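# Sort three grease guns into trays by grease amount

## Task

Find which of the three grease guns contains the most grease and which the least. Place the fullest gun entirely inside the blue tray and the emptiest entirely inside the red tray. The middle gun stays on the table, inside neither tray and not hanging past the table edge. Every gun must end up lying flat on its side. Guns may be picked up and their parts moved, but any moved part must be returned to its original place on its gun.

## Robot and tools

Robot: two seven-joint arms, left_arm and right_arm, each ending in a parallel gripper. The left arm sits on the +y side. The calibrated base positions are: left_arm at (+0.054, +0.332, 0) m with quat_wxyz (+1.000, 0, 0, +0.004), and right_arm at (-0.014, -0.351, 0) m with quat_wxyz (+1.000, 0, 0, +0.003). Arm names do not match the sides in the images.

Frames. The scene frame has its origin on the table surface, midway between the nominal bases, with +x pointing out over the table and +z up. Fixed cameras and the table use the scene frame. Each arm reports its own hand pose, velocities and targets in its own base frame. Offsets are measured along the current Hand target's own axes. Gripper axes: the fingers point along +z and close along x. end_effector_position is the point midway between the pads, and the fingertips reach 15 mm beyond it. The housing starts 65 mm behind that point and is 146 mm by 50 mm. A block about 11 cm off the last joint's axis, toward gripper -y, turns with the hand. Reported poses may be off by a few centimetres.

Action rows. Every motion row has 18 numbers, all in [-1, 1], and must cover both arms even if only one moves. The order is left dx, dy, dz, rx, ry, rz, left gripper position, force_limit, speed, then the same nine for the right arm. The pose part is an offset, not a pose. It counts from that arm's Hand target as it stood when the action began, not from the previous row. 1.0 equals 0.6 m of translation or 180 degrees of rotation, and rx, ry, rz form a single rotation vector.

Gripper numbers. position +1 is fully open (108 mm), about -0.96 brings the pads together, and -1 means grip. force_limit ranges from about 2.5 N at -1 to 32 N at +1 per pad. speed ranges from 5 mm/s at -1 to 420 mm/s at +1. A 0 in any of these is a real command, so to leave a gripper unchanged, resend its previous three values. Once the fingers have stopped, a new force or speed only applies if position changes by at least 0.01.

Tools.
- execute_actions(actions, cameras): actions is a list of actions, each a list of up to 15 rows at 1/30 s per step. A short list repeats its final row until 15 steps have run. An empty list returns images and the full state. Sending all six pose numbers as 0 re-commands the current Hand target.
- move(target, speed, blend, blocking, cameras): drives each gripper in a straight line toward an offset from its Hand target. target is one 18-number row, or up to 15 rows that all count from the same start. speed is in m/s, from 0.002 to 1 (default 0.25), and turning is capped at twice that in rad/s. blend is a corner radius in m (0 means stop at each point). blocking=false returns after about 0.5 s while the move continues. Moves do not avoid obstacles and are capped at 10 s.
- wait(seconds 0 to 10): the arms keep their last commands.
- stop: brakes a running move. The fingers keep moving.
- zoom_image(camera, region [x0,y0,x1,y1]): region is in pixels, at most 504 by 504, on the latest image from cam_high, cam_low, cam_left_wrist or cam_right_wrist. Each image is 896x504.
- clear_fault(arm): releases a torque fault that has already been reported.
- finished_scene(scene): ends the current scene. It cannot be undone. Make no further calls in that reply.

Results. Hand target is the last commanded pose after clipping, and it is what the next offsets count from. The gripper often stops short of it. To correct, send the missing distance as an offset. Gripper readouts: is_grasped=1 means an object stopped the fingers, width_mm is the pad gap, and force_n is the estimated pad force (roughly +/-10 N error). A move result adds a move: line with an ending (done, off_target, held, moving, fault) and any limits that applied (paced = pose clipped, held = steps withheld). Joint torques include gravity and carry offsets, so they are not a direct contact measure. The controller clips each step's target to within 70 mm and 16 degrees of the measured pose.

Cautions.
- Do not drop anything or let anything fall off the table. An object left off the table fails the task.
- Never release a part while it is moving.
- Avoid slamming into or pushing hard against the table, trays or fixed objects. A fast approach or a target set far beyond the contact point presses harder.
- Keep the arms from hitting or squeezing each other. The clearance check does not stop fingers closing on the other arm.
- A contact torque over a joint's limit causes a torque fault. The limits in N m are: waist 41.8, shoulder 42, upper arm roll 26.7, elbow 26.7, forearm roll 26.7, wrist pitch 14.4, wrist roll 15. A motor stuck at its torque limit for 1 s also faults. After a fault, call clear_fault.
- Holding loads, reaching far out or pushing toward unreachable poses heats the motors. MOTOR HOT appears at 65 °C, and at 80 °C the arm brakes for 30 to 60 s.
- Large wrist rotations can swing the elbow. To stop pressing on something, command the target back past the gripper's actual position.
- Loose objects may get nudged occasionally, so check positions before finishing.

Each tool is called after "Call:" as name([rows], argument=value, ...), one row to a line, values as JSON.

## Session

Call:
execute_actions(actions=[])

Scene clock: 0.00 s.
left_arm: end_effector_position=(+0.0464, -0.5212, +0.1370) width_mm=107.94 is_grasped=0 force_n=0.00 end_effector_quat_wxyz=(-0.121, -0.610, +0.722, -0.304) | right_arm: end_effector_position=(+0.0224, -0.1267, +0.1521) width_mm=0.00 is_grasped=0 force_n=0.00 end_effector_quat_wxyz=(-0.280, -0.004, +0.935, +0.217)
Joint positions: left_arm=[-1.44 0.113 0.068 0.782 1.464 0.071 1.281] | right_arm=[-0.918 -0.508 -0.059 0.363 -0.229 1.573 -1.669]
Joint velocities: within noise
Joint torques (N m): no reading
Motor temperatures (°C): left_arm=[33 32 32 39 33 33 33] | right_arm=[34 35 34 33 32 39 33]
Hand target: left_arm +0.0464, -0.5212, +0.1370; -0.121, -0.610, +0.722, -0.304 | right_arm +0.0224, -0.1267, +0.1521; -0.280, -0.004, +0.935, +0.217
Tool commands: left_gripper/position=+0.998 left_gripper/force_limit=+1.0 left_gripper/speed=+1.0 right_gripper/position=-0.964 right_gripper/force_limit=+1.0 right_gripper/speed=+1.0

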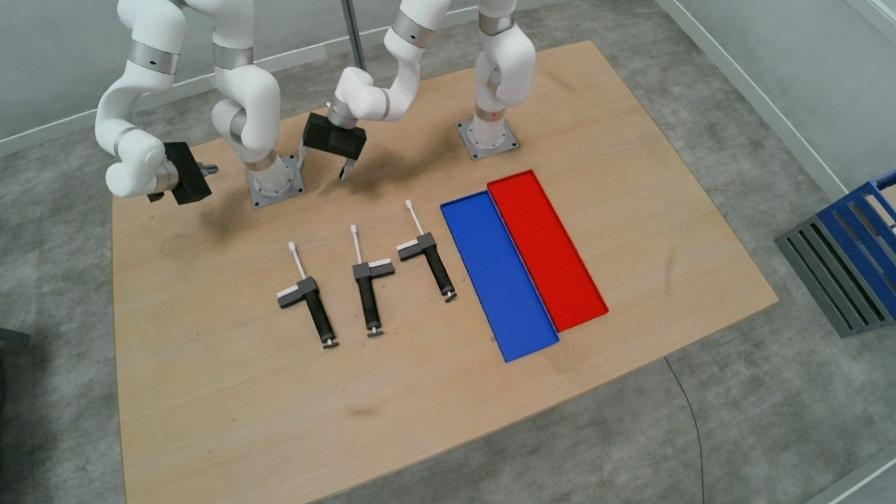

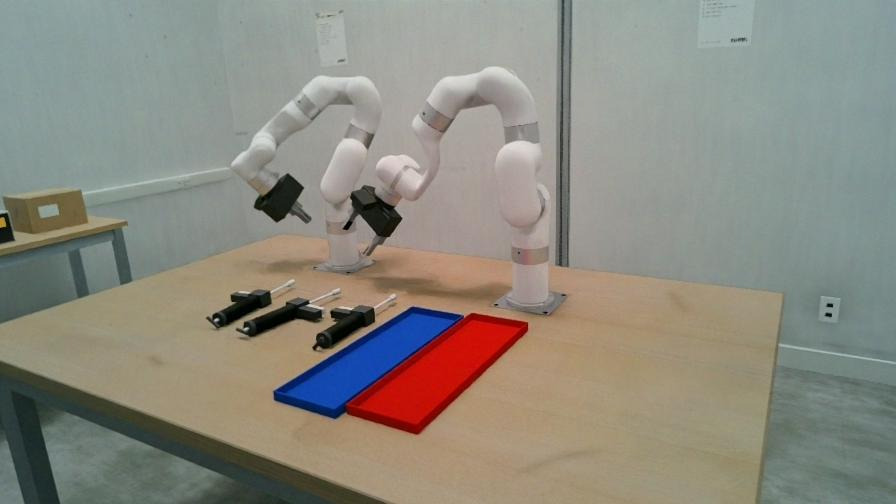

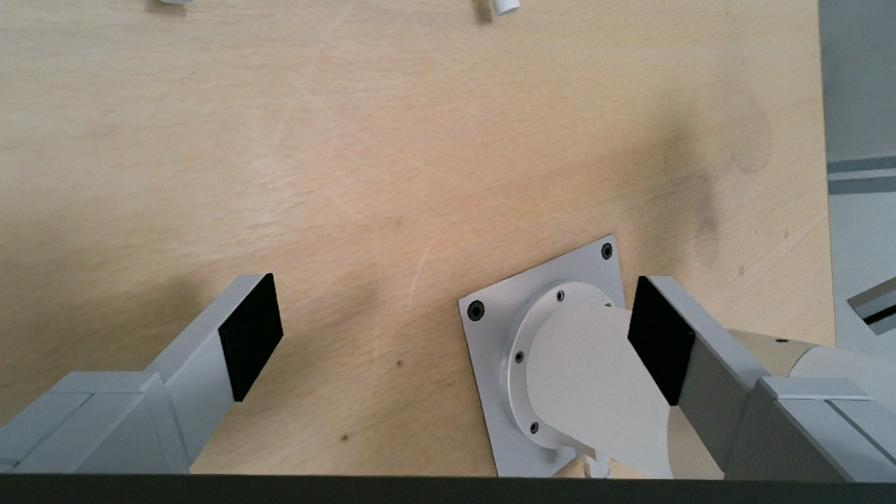

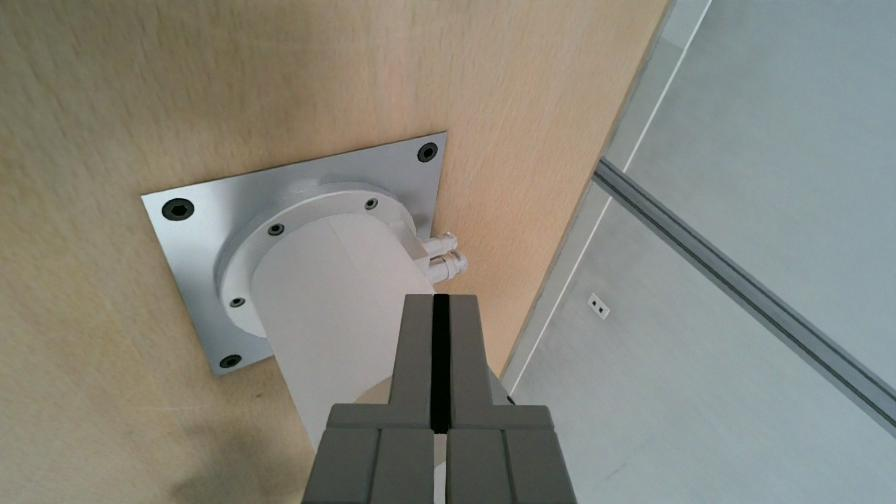

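Call:
zoom_image(camera="cam_high", region=[260, 190, 480, 360])

Call:
zoom_image(camera="cam_low", region=[200, 265, 420, 365])

Scaled by 2.291 from the camera's 896x504 image, which has a finer 1280x720 frame.

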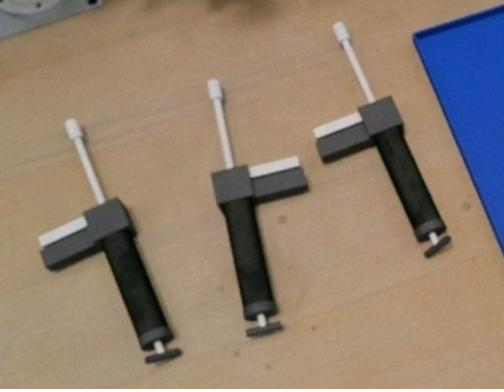

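Scaled by 2.291 from the camera's 896x504 image, which has a finer 1280x720 frame.

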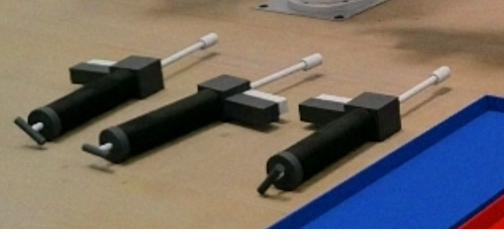

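Call:
move([
  [0,0,0,-0.0841,-0.1953,-0.0515,1,1,1, 0,0,0,0.252,-0.032,-0.473,1,1,1],
], cameras=["all"], speed=0.5)

Scene clock: 6.23 s.
left_arm: end_effector_position=(+0.0464, -0.5212, +0.1369) width_mm=107.99 is_grasped=0 force_n=0.00 end_effector_quat_wxyz=(+0.006, +0.704, -0.710, +0.014) | right_arm: end_effector_position=(+0.0232, -0.1267, +0.1517) width_mm=108.00 is_grasped=0 force_n=0.00 end_effector_quat_wxyz=(-0.070, -0.589, +0.803, +0.055)
Joint positions: left_arm=[-1.299 0.26 -0.198 1.148 0.079 0.865 2.395] | right_arm=[-0.703 -1.463 -0.345 0.07 -0.456 1.665 -2.78]
Joint torques (N m): left_arm=[1.27 -30.56 -1.08 12.73 -0.55 -1.31 0.33] | right_arm=[2.06 7.3 5.75 26.3 -0.04 -2.2 0.25]
Hand target: left_arm +0.0464, -0.5212, +0.1370; +0.006, +0.704, -0.710, +0.014 (not the last commanded pose) | right_arm +0.0232, -0.1267, +0.1517; -0.070, -0.589, +0.803, +0.055 (not the last commanded pose)
Off the commanded pose: left_arm 0.000 m, 2 deg | right_arm 0.001 m, 20 deg.
move: held (right_arm; a check stopped the path); limits=held
pose unreachable (right arm): on one or more control steps of this call, first in action 0 (counted from 0), this arm could not follow its commanded pose, so it was not sent that pose on those steps. It may still have moved: this result reports where it is.
cause: moving toward the commanded pose would bring two parts of the arm too close to each other (its gripper and another part of the arm, with joints 2 (shoulder) to 7 (wrist roll) between them, 10 mm apart when it was first held).

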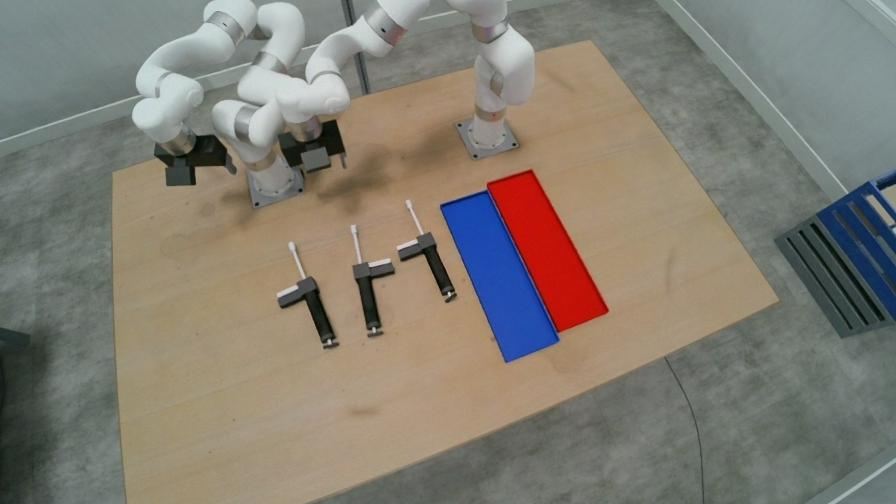

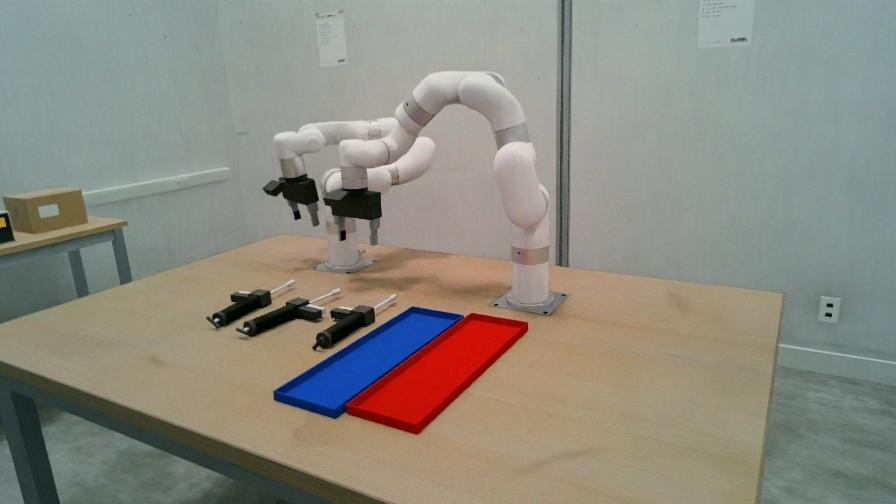

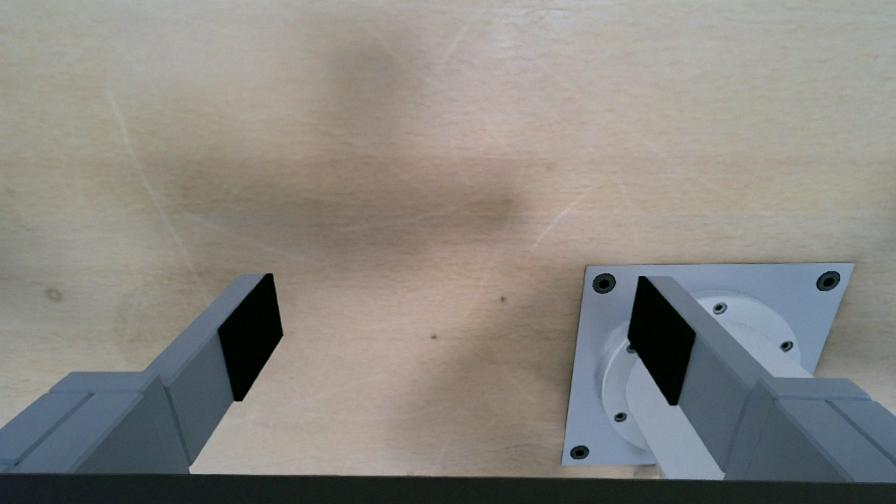

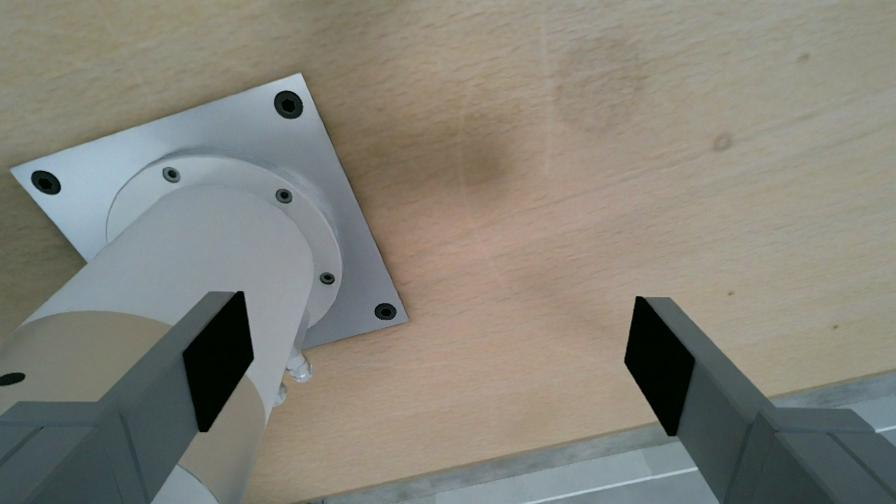

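Call:
move([
  [-0.317,-0.25,-0.417,-0.004,-0.009,-0.003,1,1,1, 0.082,-0.4625,-0.333,0.0563,-0.0067,-0.0965,1,1,1],
], cameras=["all"], speed=0.3)

Scene clock: 9.50 s.
left_arm: end_effector_position=(+0.1950, -0.3251, +0.3834) width_mm=107.99 is_grasped=0 force_n=0.00 end_effector_quat_wxyz=(+0.000, +0.708, -0.707, +0.000) | right_arm: end_effector_position=(+0.3042, -0.2581, +0.3036) width_mm=108.00 is_grasped=0 force_n=0.00 end_effector_quat_wxyz=(+0.000, +0.706, -0.708, +0.000)
Joint positions: left_arm=[-1.076 -0.316 0.037 1.232 0.011 1.548 2.885] | right_arm=[-0.2 -0.304 -0.436 1.045 -0.131 1.323 -2.941]
Joint torques (N m): left_arm=[1.17 -15.53 0.32 13.33 1.39 -1.27 0.35] | right_arm=[1.46 -13.19 3.17 28.78 0.13 -1.81 -0.21]
Hand target: left_arm +0.1950, -0.3251, +0.3834; +0.000, +0.708, -0.707, +0.000 | right_arm +0.3042, -0.2581, +0.3036; +0.000, +0.706, -0.708, +0.000
Off the commanded pose: left_arm 0.000 m, 0 deg | right_arm 0.000 m, 0 deg.
move: done

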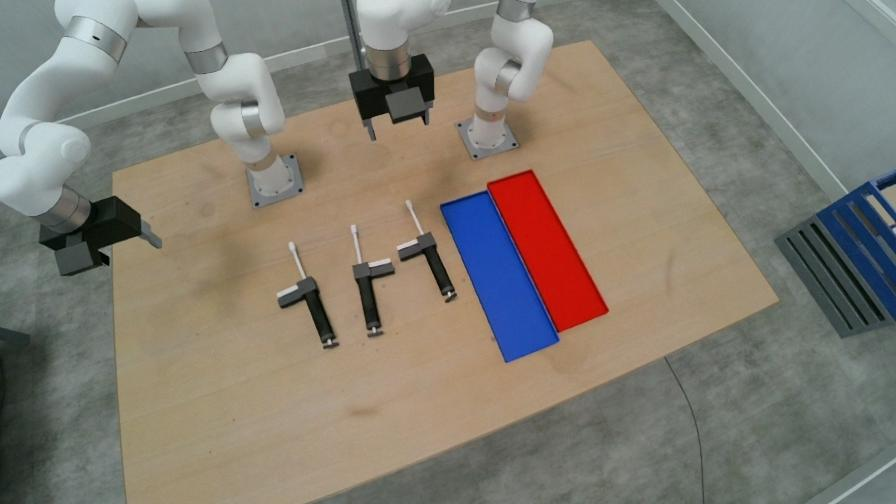

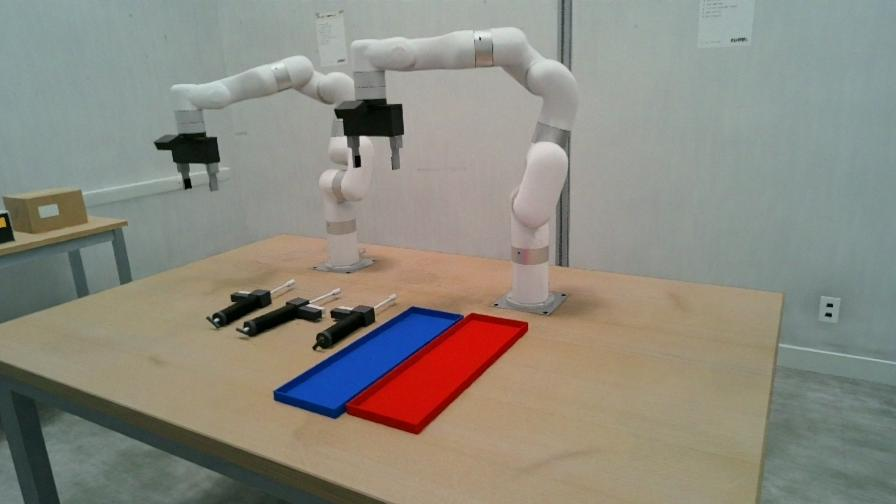

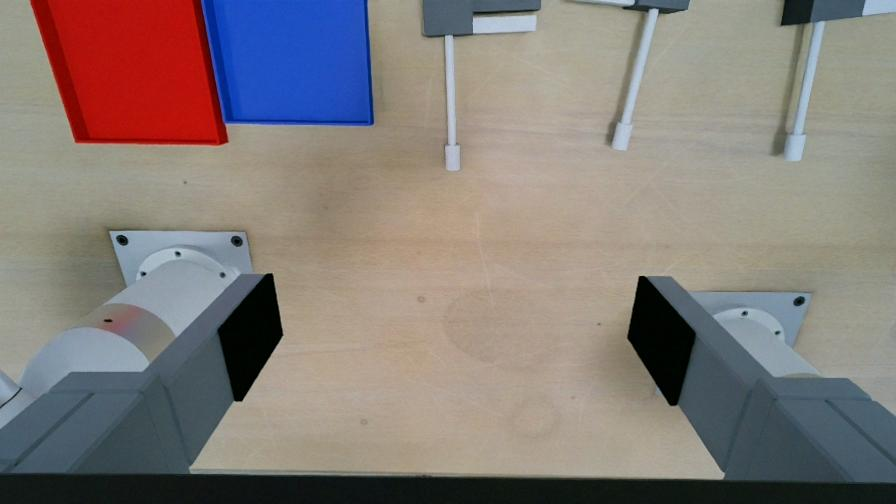

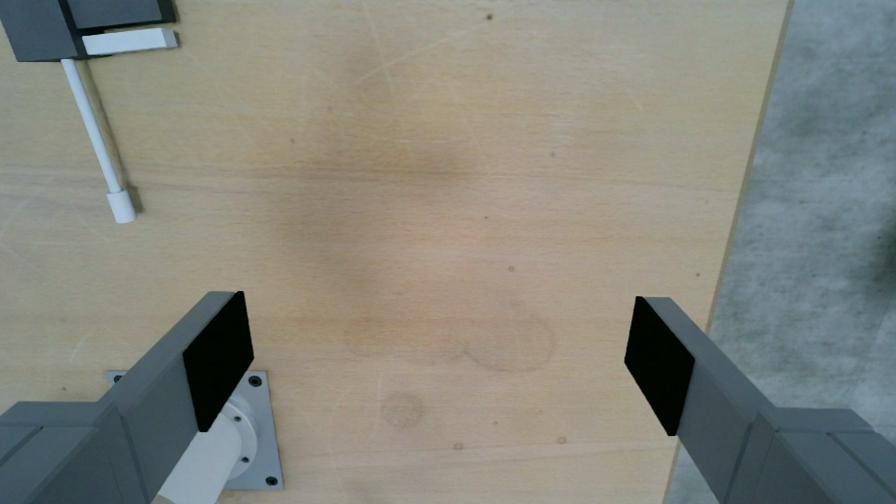

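Call:
move([
  [0.1,-0.333,0,0,0,0,1,1,1, 0.1667,0.2,0,0,0,0,1,1,1],
], cameras=["cam_left_wrist"], speed=0.3)

Call:
zoom_image(camera="cam_left_wrist", region=[392, 0, 896, 300])

Scene clock: 13.70 s.
left_arm: end_effector_position=(+0.3949, -0.3848, +0.3833) width_mm=107.99 is_grasped=0 force_n=0.00 end_effector_quat_wxyz=(+0.000, +0.708, -0.707, +0.000) | right_arm: end_effector_position=(+0.1841, -0.3579, +0.3037) width_mm=108.00 is_grasped=0 force_n=0.00 end_effector_quat_wxyz=(+0.000, +0.707, -0.708, +0.000)
Joint positions: left_arm=[-0.923 0.314 0.202 1.95 -0.063 1.642 3.191] | right_arm=[-0.325 -0.341 -0.66 1.059 -0.213 1.337 -3.261]
Joint torques (N m): left_arm=[1.18 -32.81 1.31 12.92 -0.74 -1.22 0.29] | right_arm=[-2.25 -9.13 5.46 28.64 0.68 -1.88 -0.31]
Hand target: left_arm +0.3949, -0.3848, +0.3833; +0.000, +0.708, -0.707, +0.000 | right_arm +0.1841, -0.3579, +0.3037; +0.000, +0.706, -0.708, +0.000
Off the commanded pose: left_arm 0.000 m, 0 deg | right_arm 0.000 m, 0 deg.
move: done
Images, in order (width x height): cam_left_wrist 896x504.

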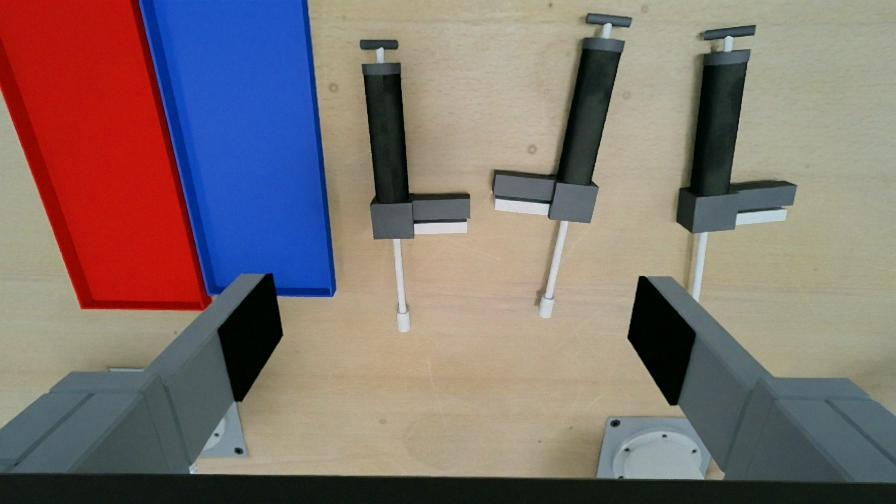

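Scaled by 1.000.

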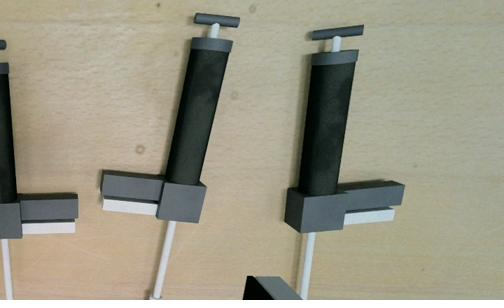

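Call:
move([
  [-0.11,-0.024,0.439,0,0,-0.01,1,1,1, 0,0,0,0,0,0,1,1,1],
], cameras=["cam_left_wrist","cam_low"], speed=0.3)

Scene clock: 16.90 s.
left_arm: end_effector_position=(+0.4091, -0.3190, +0.1199) width_mm=107.99 is_grasped=0 force_n=0.00 end_effector_quat_wxyz=(+0.000, +0.719, -0.695, +0.000) | right_arm: end_effector_position=(+0.1841, -0.3579, +0.3037) width_mm=108.00 is_grasped=0 force_n=0.00 end_effector_quat_wxyz=(+0.000, +0.706, -0.708, +0.000)
Joint positions: left_arm=[-0.88 0.293 0.232 1.144 -0.089 0.861 3.295] | right_arm=[-0.325 -0.341 -0.66 1.059 -0.213 1.337 -3.261]
Joint torques (N m): left_arm=[1.26 -30.89 0.93 11.8 -0.7 -1.58 0.4] | right_arm=[-2.49 -9.3 5.65 28.6 0.46 -2.1 0.09]
Hand target: left_arm +0.4090, -0.3189, +0.1199; +0.000, +0.719, -0.695, +0.000 | right_arm +0.1841, -0.3579, +0.3037; +0.000, +0.706, -0.708, +0.000
Off the commanded pose: left_arm 0.000 m, 0 deg | right_arm 0.000 m, 0 deg.
move: done
Images, in order (width x height): cam_low 896x504, cam_left_wrist 896x504.

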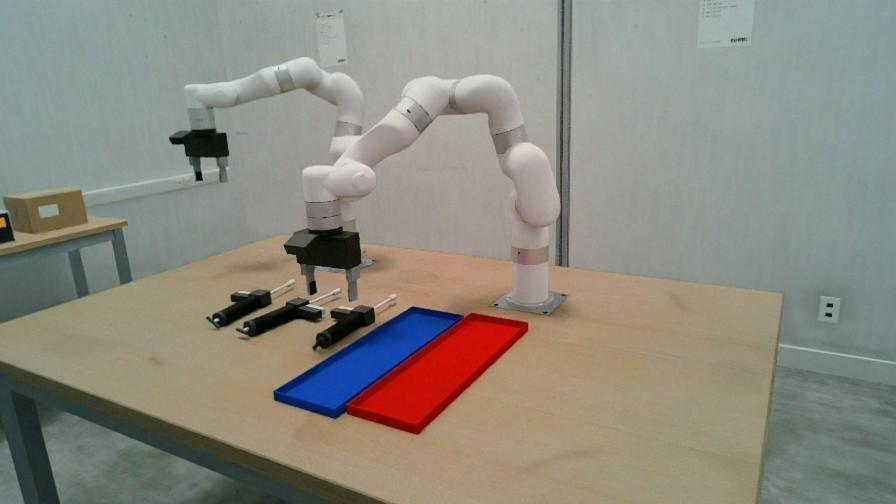

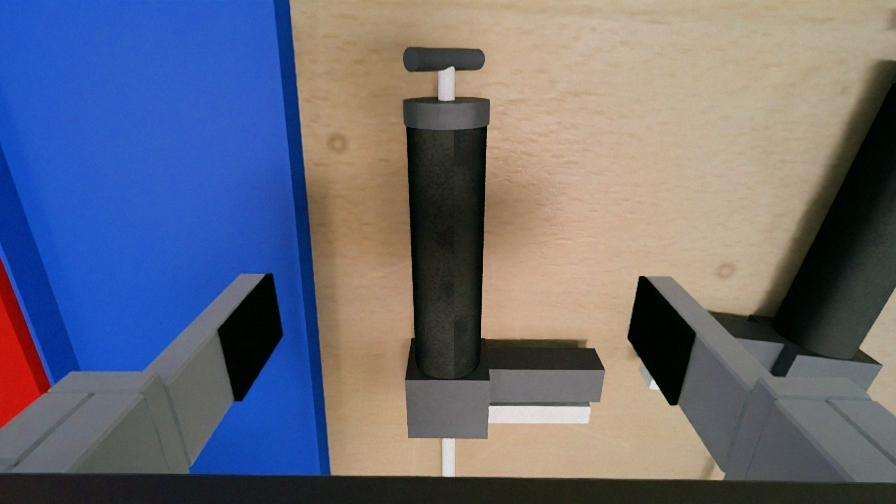

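Call:
move([
  [0,0,0.16,0,0,0,0.3,1,1, 0,0,0,0,0,0,1,1,1],
  [0,0,0.16,0,0,0,-1,-0.2,-0.3, 0,0,0,0,0,0,1,1,1],
  [0,0,0,0,0,0,-1,-0.2,-0.3, 0,0,0,0,0,0,1,1,1],
], cameras=["cam_left_wrist"], speed=0.15)

Call:
wait(seconds=1)

Scene clock: 20.87 s.
left_arm: end_effector_position=(+0.4090, -0.3189, +0.1198) width_mm=35.30 is_grasped=1 force_n=28.25 end_effector_quat_wxyz=(+0.000, +0.719, -0.695, +0.000) | right_arm: end_effector_position=(+0.1841, -0.3579, +0.3037) width_mm=108.00 is_grasped=0 force_n=0.00 end_effector_quat_wxyz=(+0.000, +0.706, -0.708, +0.000)
Joint positions: left_arm=[-0.881 0.293 0.233 1.144 -0.089 0.861 3.295] | right_arm=[-0.325 -0.341 -0.66 1.059 -0.213 1.337 -3.261]
Joint torques (N m): left_arm=[-0.62 -38.64 1.64 14.05 0.82 -1.27 -0.42] | right_arm=[-2.29 -9.26 6.32 28.45 0.71 -1.81 0.18]
Hand target: left_arm +0.4090, -0.3189, +0.1199; +0.000, +0.719, -0.695, +0.000 | right_arm +0.1841, -0.3579, +0.3037; +0.000, +0.706, -0.708, +0.000
Off the commanded pose: left_arm 0.000 m, 0 deg | right_arm 0.000 m, 0 deg.
move: done
Images, in order (width x height): cam_left_wrist 896x504.

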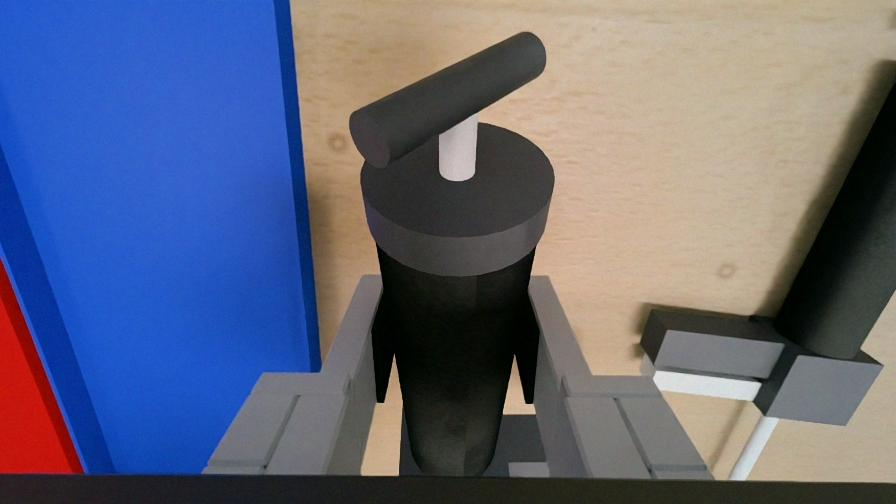

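Scene clock: 21.87 s.
left_arm: end_effector_position=(+0.4090, -0.3189, +0.1199) width_mm=35.30 is_grasped=1 force_n=28.25 end_effector_quat_wxyz=(+0.000, +0.719, -0.695, +0.000) | right_arm: end_effector_position=(+0.1841, -0.3579, +0.3037) width_mm=108.00 is_grasped=0 force_n=0.00 end_effector_quat_wxyz=(+0.000, +0.706, -0.708, +0.000)
Joint positions: left_arm=[-0.881 0.293 0.233 1.144 -0.089 0.861 3.295] | right_arm=[-0.325 -0.341 -0.66 1.059 -0.213 1.337 -3.261]
Joint torques (N m): left_arm=[-0.59 -38.08 1.42 13.85 0.8 -1.72 -0.33] | right_arm=[-2.15 -9.13 6.05 28.75 0.46 -1.98 0.16]
Hand target: left_arm +0.4090, -0.3189, +0.1199; +0.000, +0.719, -0.695, +0.000 | right_arm +0.1841, -0.3579, +0.3037; +0.000, +0.706, -0.708, +0.000
Tool commands: left_gripper/position=-1.0 left_gripper/force_limit=-0.2 left_gripper/speed=-0.3 right_gripper/position=+1.0 right_gripper/force_limit=+1.0 right_gripper/speed=+1.0
Off the commanded pose: left_arm 0.000 m, 0 deg | right_arm 0.000 m, 0 deg.
wait: 1.00 s; at rest by 0.17 s

Call:
move([
  [0,0,-0.2,0,0,0,-1,-0.2,-0.3, 0,0,0,0,0,0,1,1,1],
], cameras=["cam_low","cam_left_wrist"], speed=0.15)

Call:
wait(seconds=1)

Scene clock: 23.63 s.
left_arm: end_effector_position=(+0.4091, -0.3189, +0.2398) width_mm=35.30 is_grasped=1 force_n=28.26 end_effector_quat_wxyz=(+0.000, +0.719, -0.695, +0.000) | right_arm: end_effector_position=(+0.1841, -0.3579, +0.3037) width_mm=108.00 is_grasped=0 force_n=0.00 end_effector_quat_wxyz=(+0.000, +0.706, -0.708, +0.000)
Joint positions: left_arm=[-0.89 0.159 0.245 1.329 -0.042 1.176 3.263] | right_arm=[-0.325 -0.341 -0.66 1.059 -0.213 1.337 -3.261]
Joint torques (N m): left_arm=[-0.38 -36.44 1.05 15.33 1.02 -1.38 -0.38] | right_arm=[-2.17 -8.99 5.76 28.39 0.5 -1.96 -0.11]
Hand target: left_arm +0.4091, -0.3189, +0.2399; +0.000, +0.719, -0.695, +0.000 | right_arm +0.1841, -0.3579, +0.3037; +0.000, +0.706, -0.708, +0.000
Off the commanded pose: left_arm 0.000 m, 0 deg | right_arm 0.000 m, 0 deg.
move: done
Images, in order (width x height): cam_low 896x504, cam_left_wrist 896x504.

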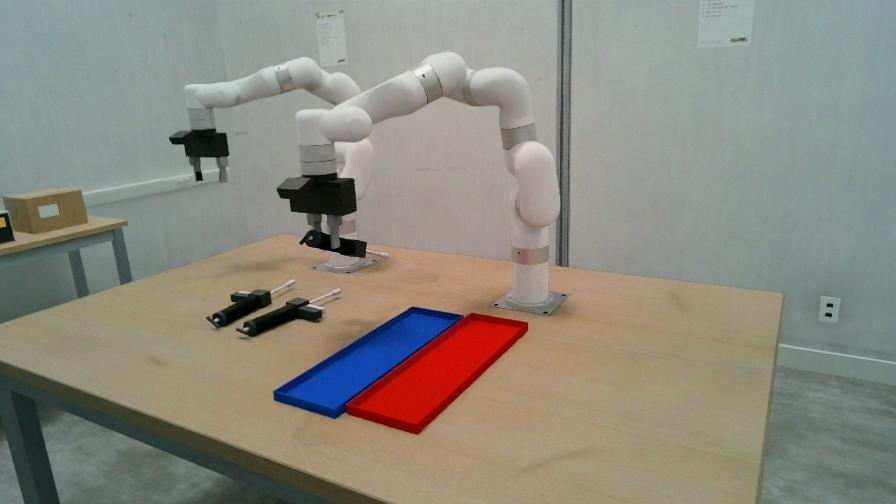

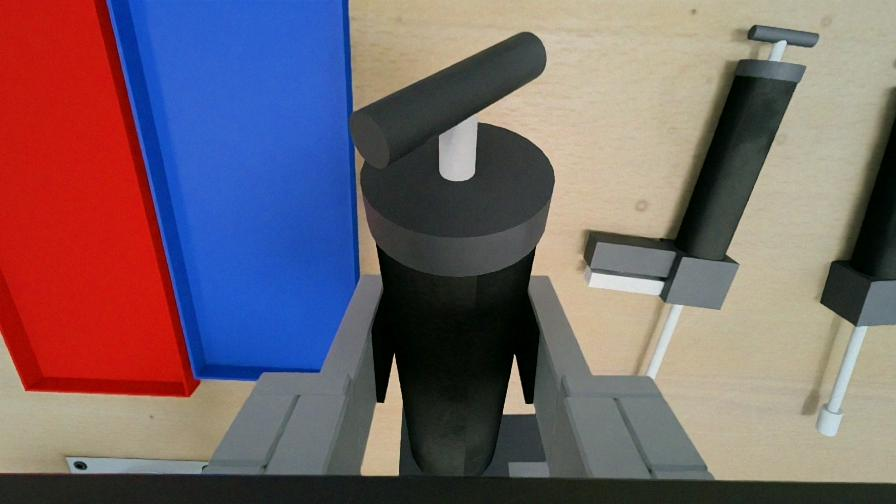

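Scene clock: 24.63 s.
left_arm: end_effector_position=(+0.4091, -0.3189, +0.2399) width_mm=35.30 is_grasped=1 force_n=28.24 end_effector_quat_wxyz=(+0.000, +0.719, -0.695, +0.000) | right_arm: end_effector_position=(+0.1841, -0.3579, +0.3037) width_mm=108.00 is_grasped=0 force_n=0.00 end_effector_quat_wxyz=(+0.000, +0.706, -0.708, +0.000)
Joint positions: left_arm=[-0.89 0.159 0.245 1.329 -0.042 1.176 3.263] | right_arm=[-0.325 -0.341 -0.66 1.059 -0.213 1.337 -3.261]
Joint torques (N m): left_arm=[0.48 -36.57 1.06 15.16 0.56 -1.63 -0.35] | right_arm=[-1.92 -9.4 6.19 28.7 0.1 -1.99 0.2]
Hand target: left_arm +0.4091, -0.3189, +0.2399; +0.000, +0.719, -0.695, +0.000 | right_arm +0.1841, -0.3579, +0.3037; +0.000, +0.706, -0.708, +0.000
Tool commands: left_gripper/position=-1.0 left_gripper/force_limit=-0.2 left_gripper/speed=-0.3 right_gripper/position=+1.0 right_gripper/force_limit=+1.0 right_gripper/speed=+1.0
Off the commanded pose: left_arm 0.000 m, 0 deg | right_arm 0.000 m, 0 deg.
wait: 1.00 s; at rest by 0.17 s

Call:
move([
  [0,0,0.2,0,0,0,-1,-0.2,-0.3, 0,0,0,0,0,0,1,1,1],
  [0,0,0.36,0,0,0,-1,-0.2,-0.3, 0,0,0,0,0,0,1,1,1],
], cameras=["cam_low","cam_left_wrist"], speed=[0.15,0.05])

Scene clock: 28.83 s.
left_arm: end_effector_position=(+0.4090, -0.3190, +0.0240) width_mm=35.30 is_grasped=1 force_n=27.12 end_effector_quat_wxyz=(+0.000, +0.719, -0.695, +0.000) | right_arm: end_effector_position=(+0.1841, -0.3579, +0.3037) width_mm=108.00 is_grasped=0 force_n=0.00 end_effector_quat_wxyz=(+0.000, +0.706, -0.708, +0.000)
Joint positions: left_arm=[-0.857 0.479 0.199 1.097 -0.157 0.632 3.341] | right_arm=[-0.325 -0.341 -0.66 1.059 -0.213 1.337 -3.261]
Joint torques (N m): left_arm=[0.88 -25.39 0.64 9.13 -0.84 -1.81 0.14] | right_arm=[-2.17 -9.01 6.02 28.48 0.46 -1.94 -0.04]
Hand target: left_arm +0.4090, -0.3190, +0.0239; +0.000, +0.719, -0.695, +0.000 | right_arm +0.1841, -0.3579, +0.3037; +0.000, +0.706, -0.708, +0.000
Off the commanded pose: left_arm 0.000 m, 0 deg | right_arm 0.000 m, 0 deg.
move: done
Images, in order (width x height): cam_low 896x504, cam_left_wrist 896x504.

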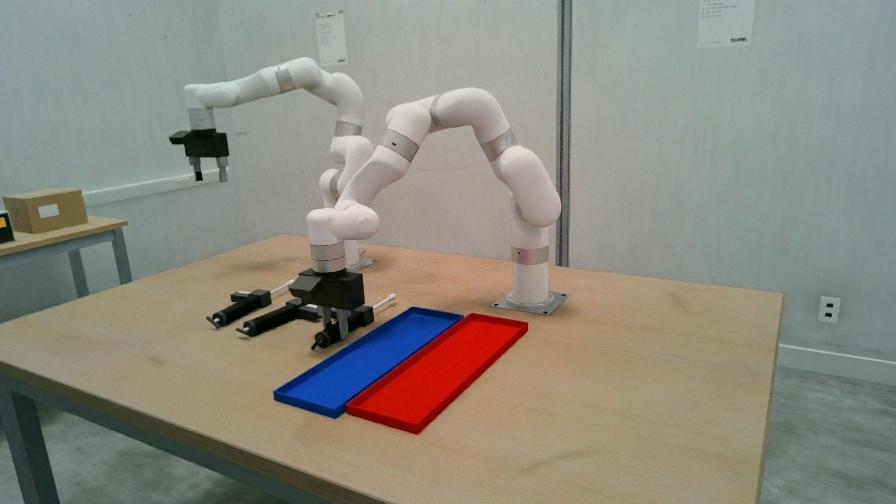

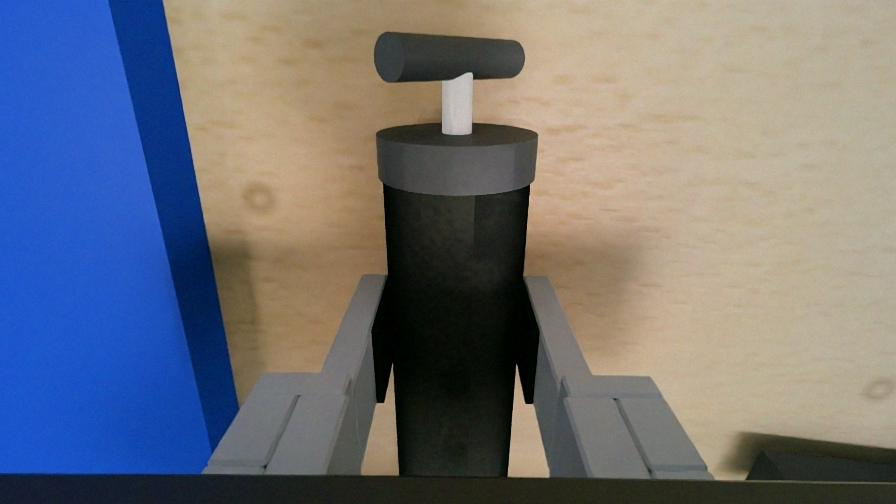

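Call:
move([
  [0,0,0,0,0,0,0.31,0,0, 0,0,0,0,0,0,0.31,1,1],
  [0,0,-0.333,0,0,0,0.31,0,0, 0,0,0,0,0,0,0.31,1,1],
  [-0.167,0.333,-0.4,0,0,0,0.31,0,0, -0.855,-0.448,0.2,0,0,0.0385,0.31,1,1],
], cameras=["cam_high","cam_right_wrist","cam_left_wrist"], speed=0.3)

Scene clock: 35.13 s.
left_arm: end_effector_position=(+0.2062, -0.2253, +0.2639) width_mm=70.05 is_grasped=0 force_n=0.00 end_effector_quat_wxyz=(+0.000, +0.719, -0.695, +0.000) | right_arm: end_effector_position=(+0.4538, +0.1545, +0.1834) width_mm=70.06 is_grasped=0 force_n=0.00 end_effector_quat_wxyz=(+0.000, -0.662, +0.749, +0.000)
Joint positions: left_arm=[-0.955 -0.598 0.102 0.676 0.059 1.273 3.006] | right_arm=[0.132 0.078 0.201 1.065 -0.019 0.988 -1.891]
Joint torques (N m): left_arm=[-0.66 -11.99 -1.02 12.89 -0.56 -1.21 -0.41] | right_arm=[1.97 -24.28 1.15 28.02 -0.77 -1.86 0.23]
Hand target: left_arm +0.2062, -0.2253, +0.2639; +0.000, +0.719, -0.695, +0.000 | right_arm +0.4538, +0.1545, +0.1834; +0.000, -0.662, +0.749, +0.000
Off the commanded pose: left_arm 0.000 m, 0 deg | right_arm 0.000 m, 0 deg.
move: done
Images, in order (width x height): cam_high 896x504, cam_left_wrist 896x504, cam_right_wrist 896x504.

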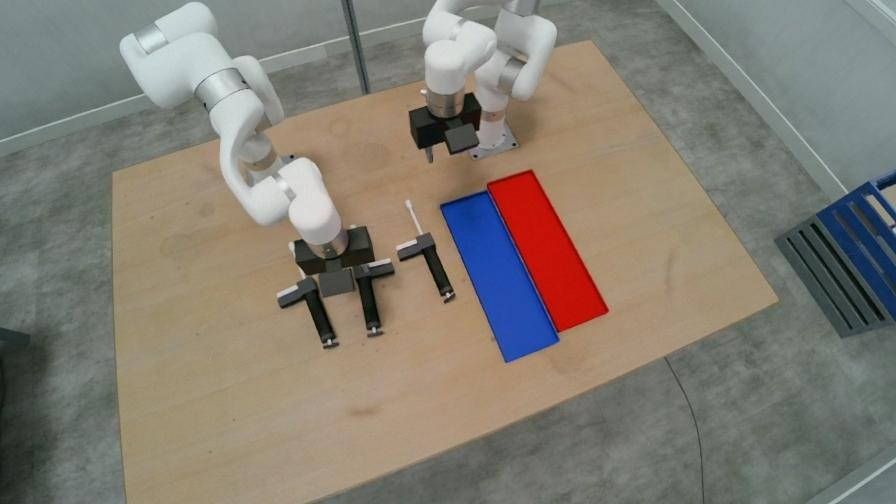

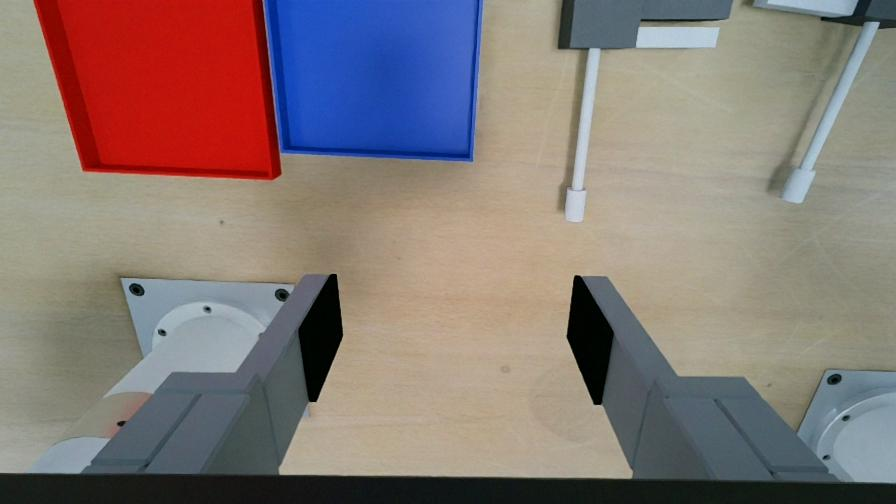

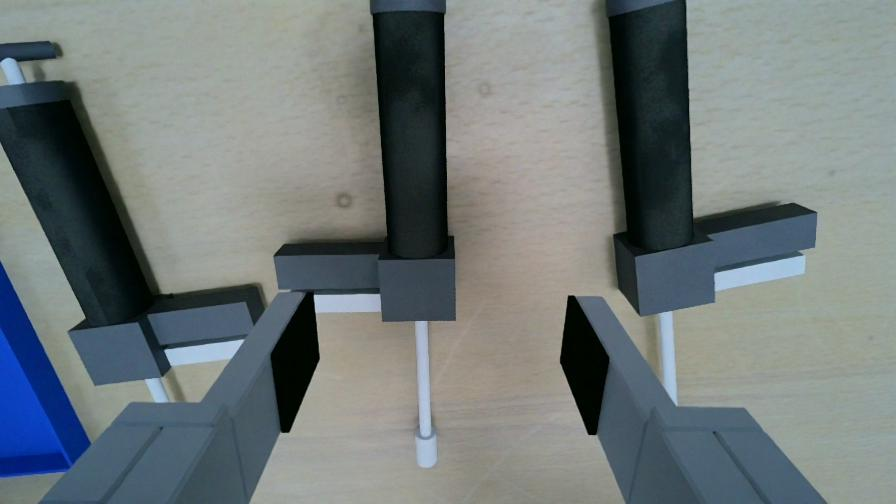

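Call:
move([
  [0,0,0,0,0,0,0.31,0,0, -0.027,-0.02,0.05,0,0,0,0.31,1,1],
  [0,0,0,0,0,0,0.31,0,0, -0.027,-0.02,0.264,0,0,0,0.31,1,1],
  [0,0,0,0,0,0,0.31,0,0, -0.027,-0.02,0.264,0,0,0,-1,0.6,-0.3],
  [0,0,0,0,0,0,0.31,0,0, -0.027,-0.02,0.0,0,0,0,-1,0.6,-0.3],
], cameras=["cam_low","cam_right_wrist"], speed=0.15)

Call:
wait(seconds=1)

Scene clock: 40.23 s.
left_arm: end_effector_position=(+0.2062, -0.2253, +0.2639) width_mm=70.05 is_grasped=0 force_n=0.00 end_effector_quat_wxyz=(+0.000, +0.719, -0.695, +0.000) | right_arm: end_effector_position=(+0.4676, +0.1691, +0.1834) width_mm=35.09 is_grasped=1 force_n=42.90 end_effector_quat_wxyz=(+0.000, -0.662, +0.749, +0.000)
Joint positions: left_arm=[-0.955 -0.598 0.102 0.676 0.059 1.273 3.006] | right_arm=[0.145 0.136 0.211 1.136 -0.034 1.003 -1.861]
Joint torques (N m): left_arm=[-0.53 -12.12 -0.92 12.95 -0.45 -1.43 -0.37] | right_arm=[-2.1 -30.75 1.44 31.79 0.59 -2.19 -0.23]
Hand target: left_arm +0.2062, -0.2253, +0.2639; +0.000, +0.719, -0.695, +0.000 | right_arm +0.4677, +0.1691, +0.1834; +0.000, -0.662, +0.749, +0.000
Off the commanded pose: left_arm 0.000 m, 0 deg | right_arm 0.000 m, 0 deg.
move: done
Images, in order (width x height): cam_low 896x504, cam_right_wrist 896x504.

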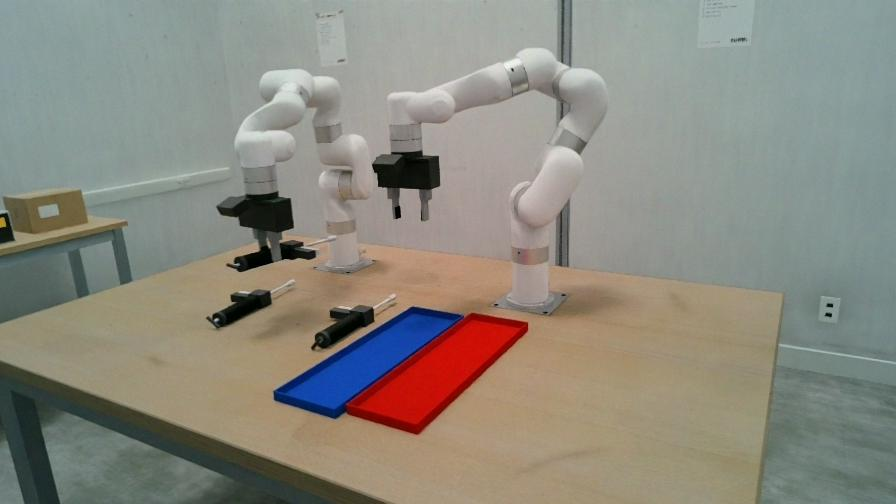

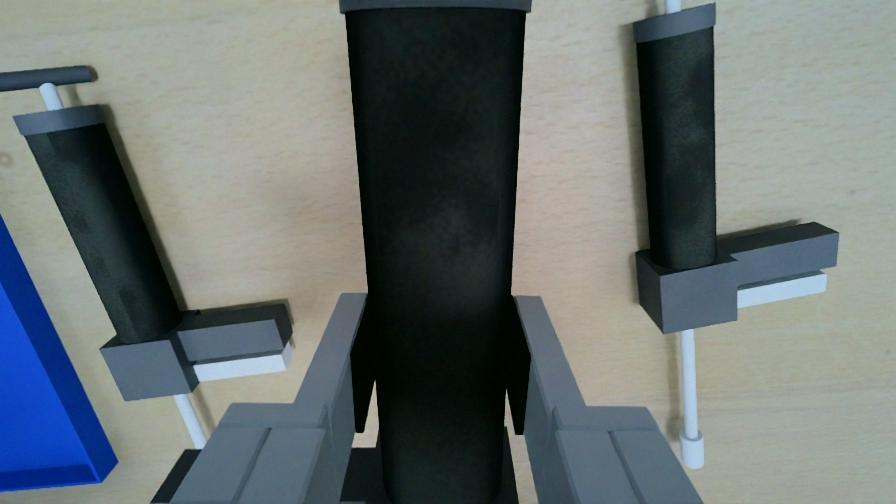

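Scene clock: 41.23 s.
left_arm: end_effector_position=(+0.2062, -0.2253, +0.2639) width_mm=70.05 is_grasped=0 force_n=0.00 end_effector_quat_wxyz=(+0.000, +0.719, -0.695, +0.000) | right_arm: end_effector_position=(+0.4677, +0.1691, +0.1834) width_mm=35.09 is_grasped=1 force_n=42.90 end_effector_quat_wxyz=(+0.000, -0.662, +0.749, +0.000)
Joint positions: left_arm=[-0.955 -0.598 0.102 0.676 0.059 1.273 3.006] | right_arm=[0.145 0.136 0.211 1.136 -0.034 1.003 -1.861]
Joint torques (N m): left_arm=[-0.68 -11.81 -0.96 12.94 -0.45 -1.47 -0.42] | right_arm=[-2.34 -30.35 1.63 31.78 0.52 -2.5 -0.29]
Hand target: left_arm +0.2062, -0.2253, +0.2639; +0.000, +0.719, -0.695, +0.000 | right_arm +0.4677, +0.1691, +0.1834; +0.000, -0.662, +0.749, +0.000
Tool commands: left_gripper/position=+0.31 left_gripper/force_limit=+0.0 left_gripper/speed=+0.0 right_gripper/position=-1.0 right_gripper/force_limit=+0.6 right_gripper/speed=-0.3
Off the commanded pose: left_arm 0.000 m, 0 deg | right_arm 0.000 m, 0 deg.
wait: 1.00 s; at rest by 0.17 s

Call:
move([
  [0,0,0,0,0,0,0.31,0,0, 0,0,0.2,0,0,0,-1,0.6,-0.3],
  [0,0,0,0,0,0,0.31,0,0, 0,0,0.2625,0,0,0,-1,0.6,-0.3],
  [0,0,0,0,0,0,0.31,0,0, 0,0,0.2625,0,0,0,0.3,0,0],
  [0,0,0,0,0,0,0.31,0,0, 0,0,0,0,0,0,0.3,0,0],
  [0,0,0,0,0,0,0.31,0,0, 0.28,0.006,0,0,0,-0.078,0.3,0,0],
], cameras=["cam_right_wrist"], speed=[0.15,0.04,0.1,0.15,0.2])

Scene clock: 48.33 s.
left_arm: end_effector_position=(+0.2062, -0.2253, +0.2639) width_mm=70.05 is_grasped=0 force_n=0.00 end_effector_quat_wxyz=(+0.000, +0.719, -0.695, +0.000) | right_arm: end_effector_position=(+0.4435, +0.0029, +0.1835) width_mm=69.50 is_grasped=0 force_n=0.00 end_effector_quat_wxyz=(+0.000, +0.749, -0.663, +0.000)
Joint positions: left_arm=[-0.955 -0.598 0.102 0.676 0.059 1.273 3.006] | right_arm=[-0.044 -0.038 0.051 0.93 0.002 0.968 -2.473]
Joint torques (N m): left_arm=[-0.77 -11.88 -1.04 12.99 -0.25 -1.38 -0.38] | right_arm=[-2.24 -23.56 -0.54 25.78 0.35 -2.71 -0.17]
Hand target: left_arm +0.2062, -0.2253, +0.2639; +0.000, +0.719, -0.695, +0.000 | right_arm +0.4435, +0.0029, +0.1835; +0.000, +0.749, -0.663, +0.000
Off the commanded pose: left_arm 0.000 m, 0 deg | right_arm 0.000 m, 0 deg.
move: done
Images, in order (width x height): cam_right_wrist 896x504.

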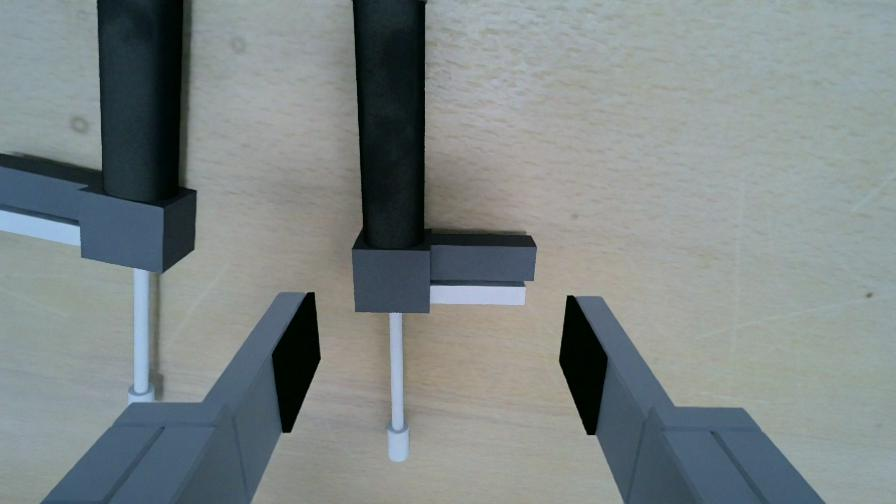

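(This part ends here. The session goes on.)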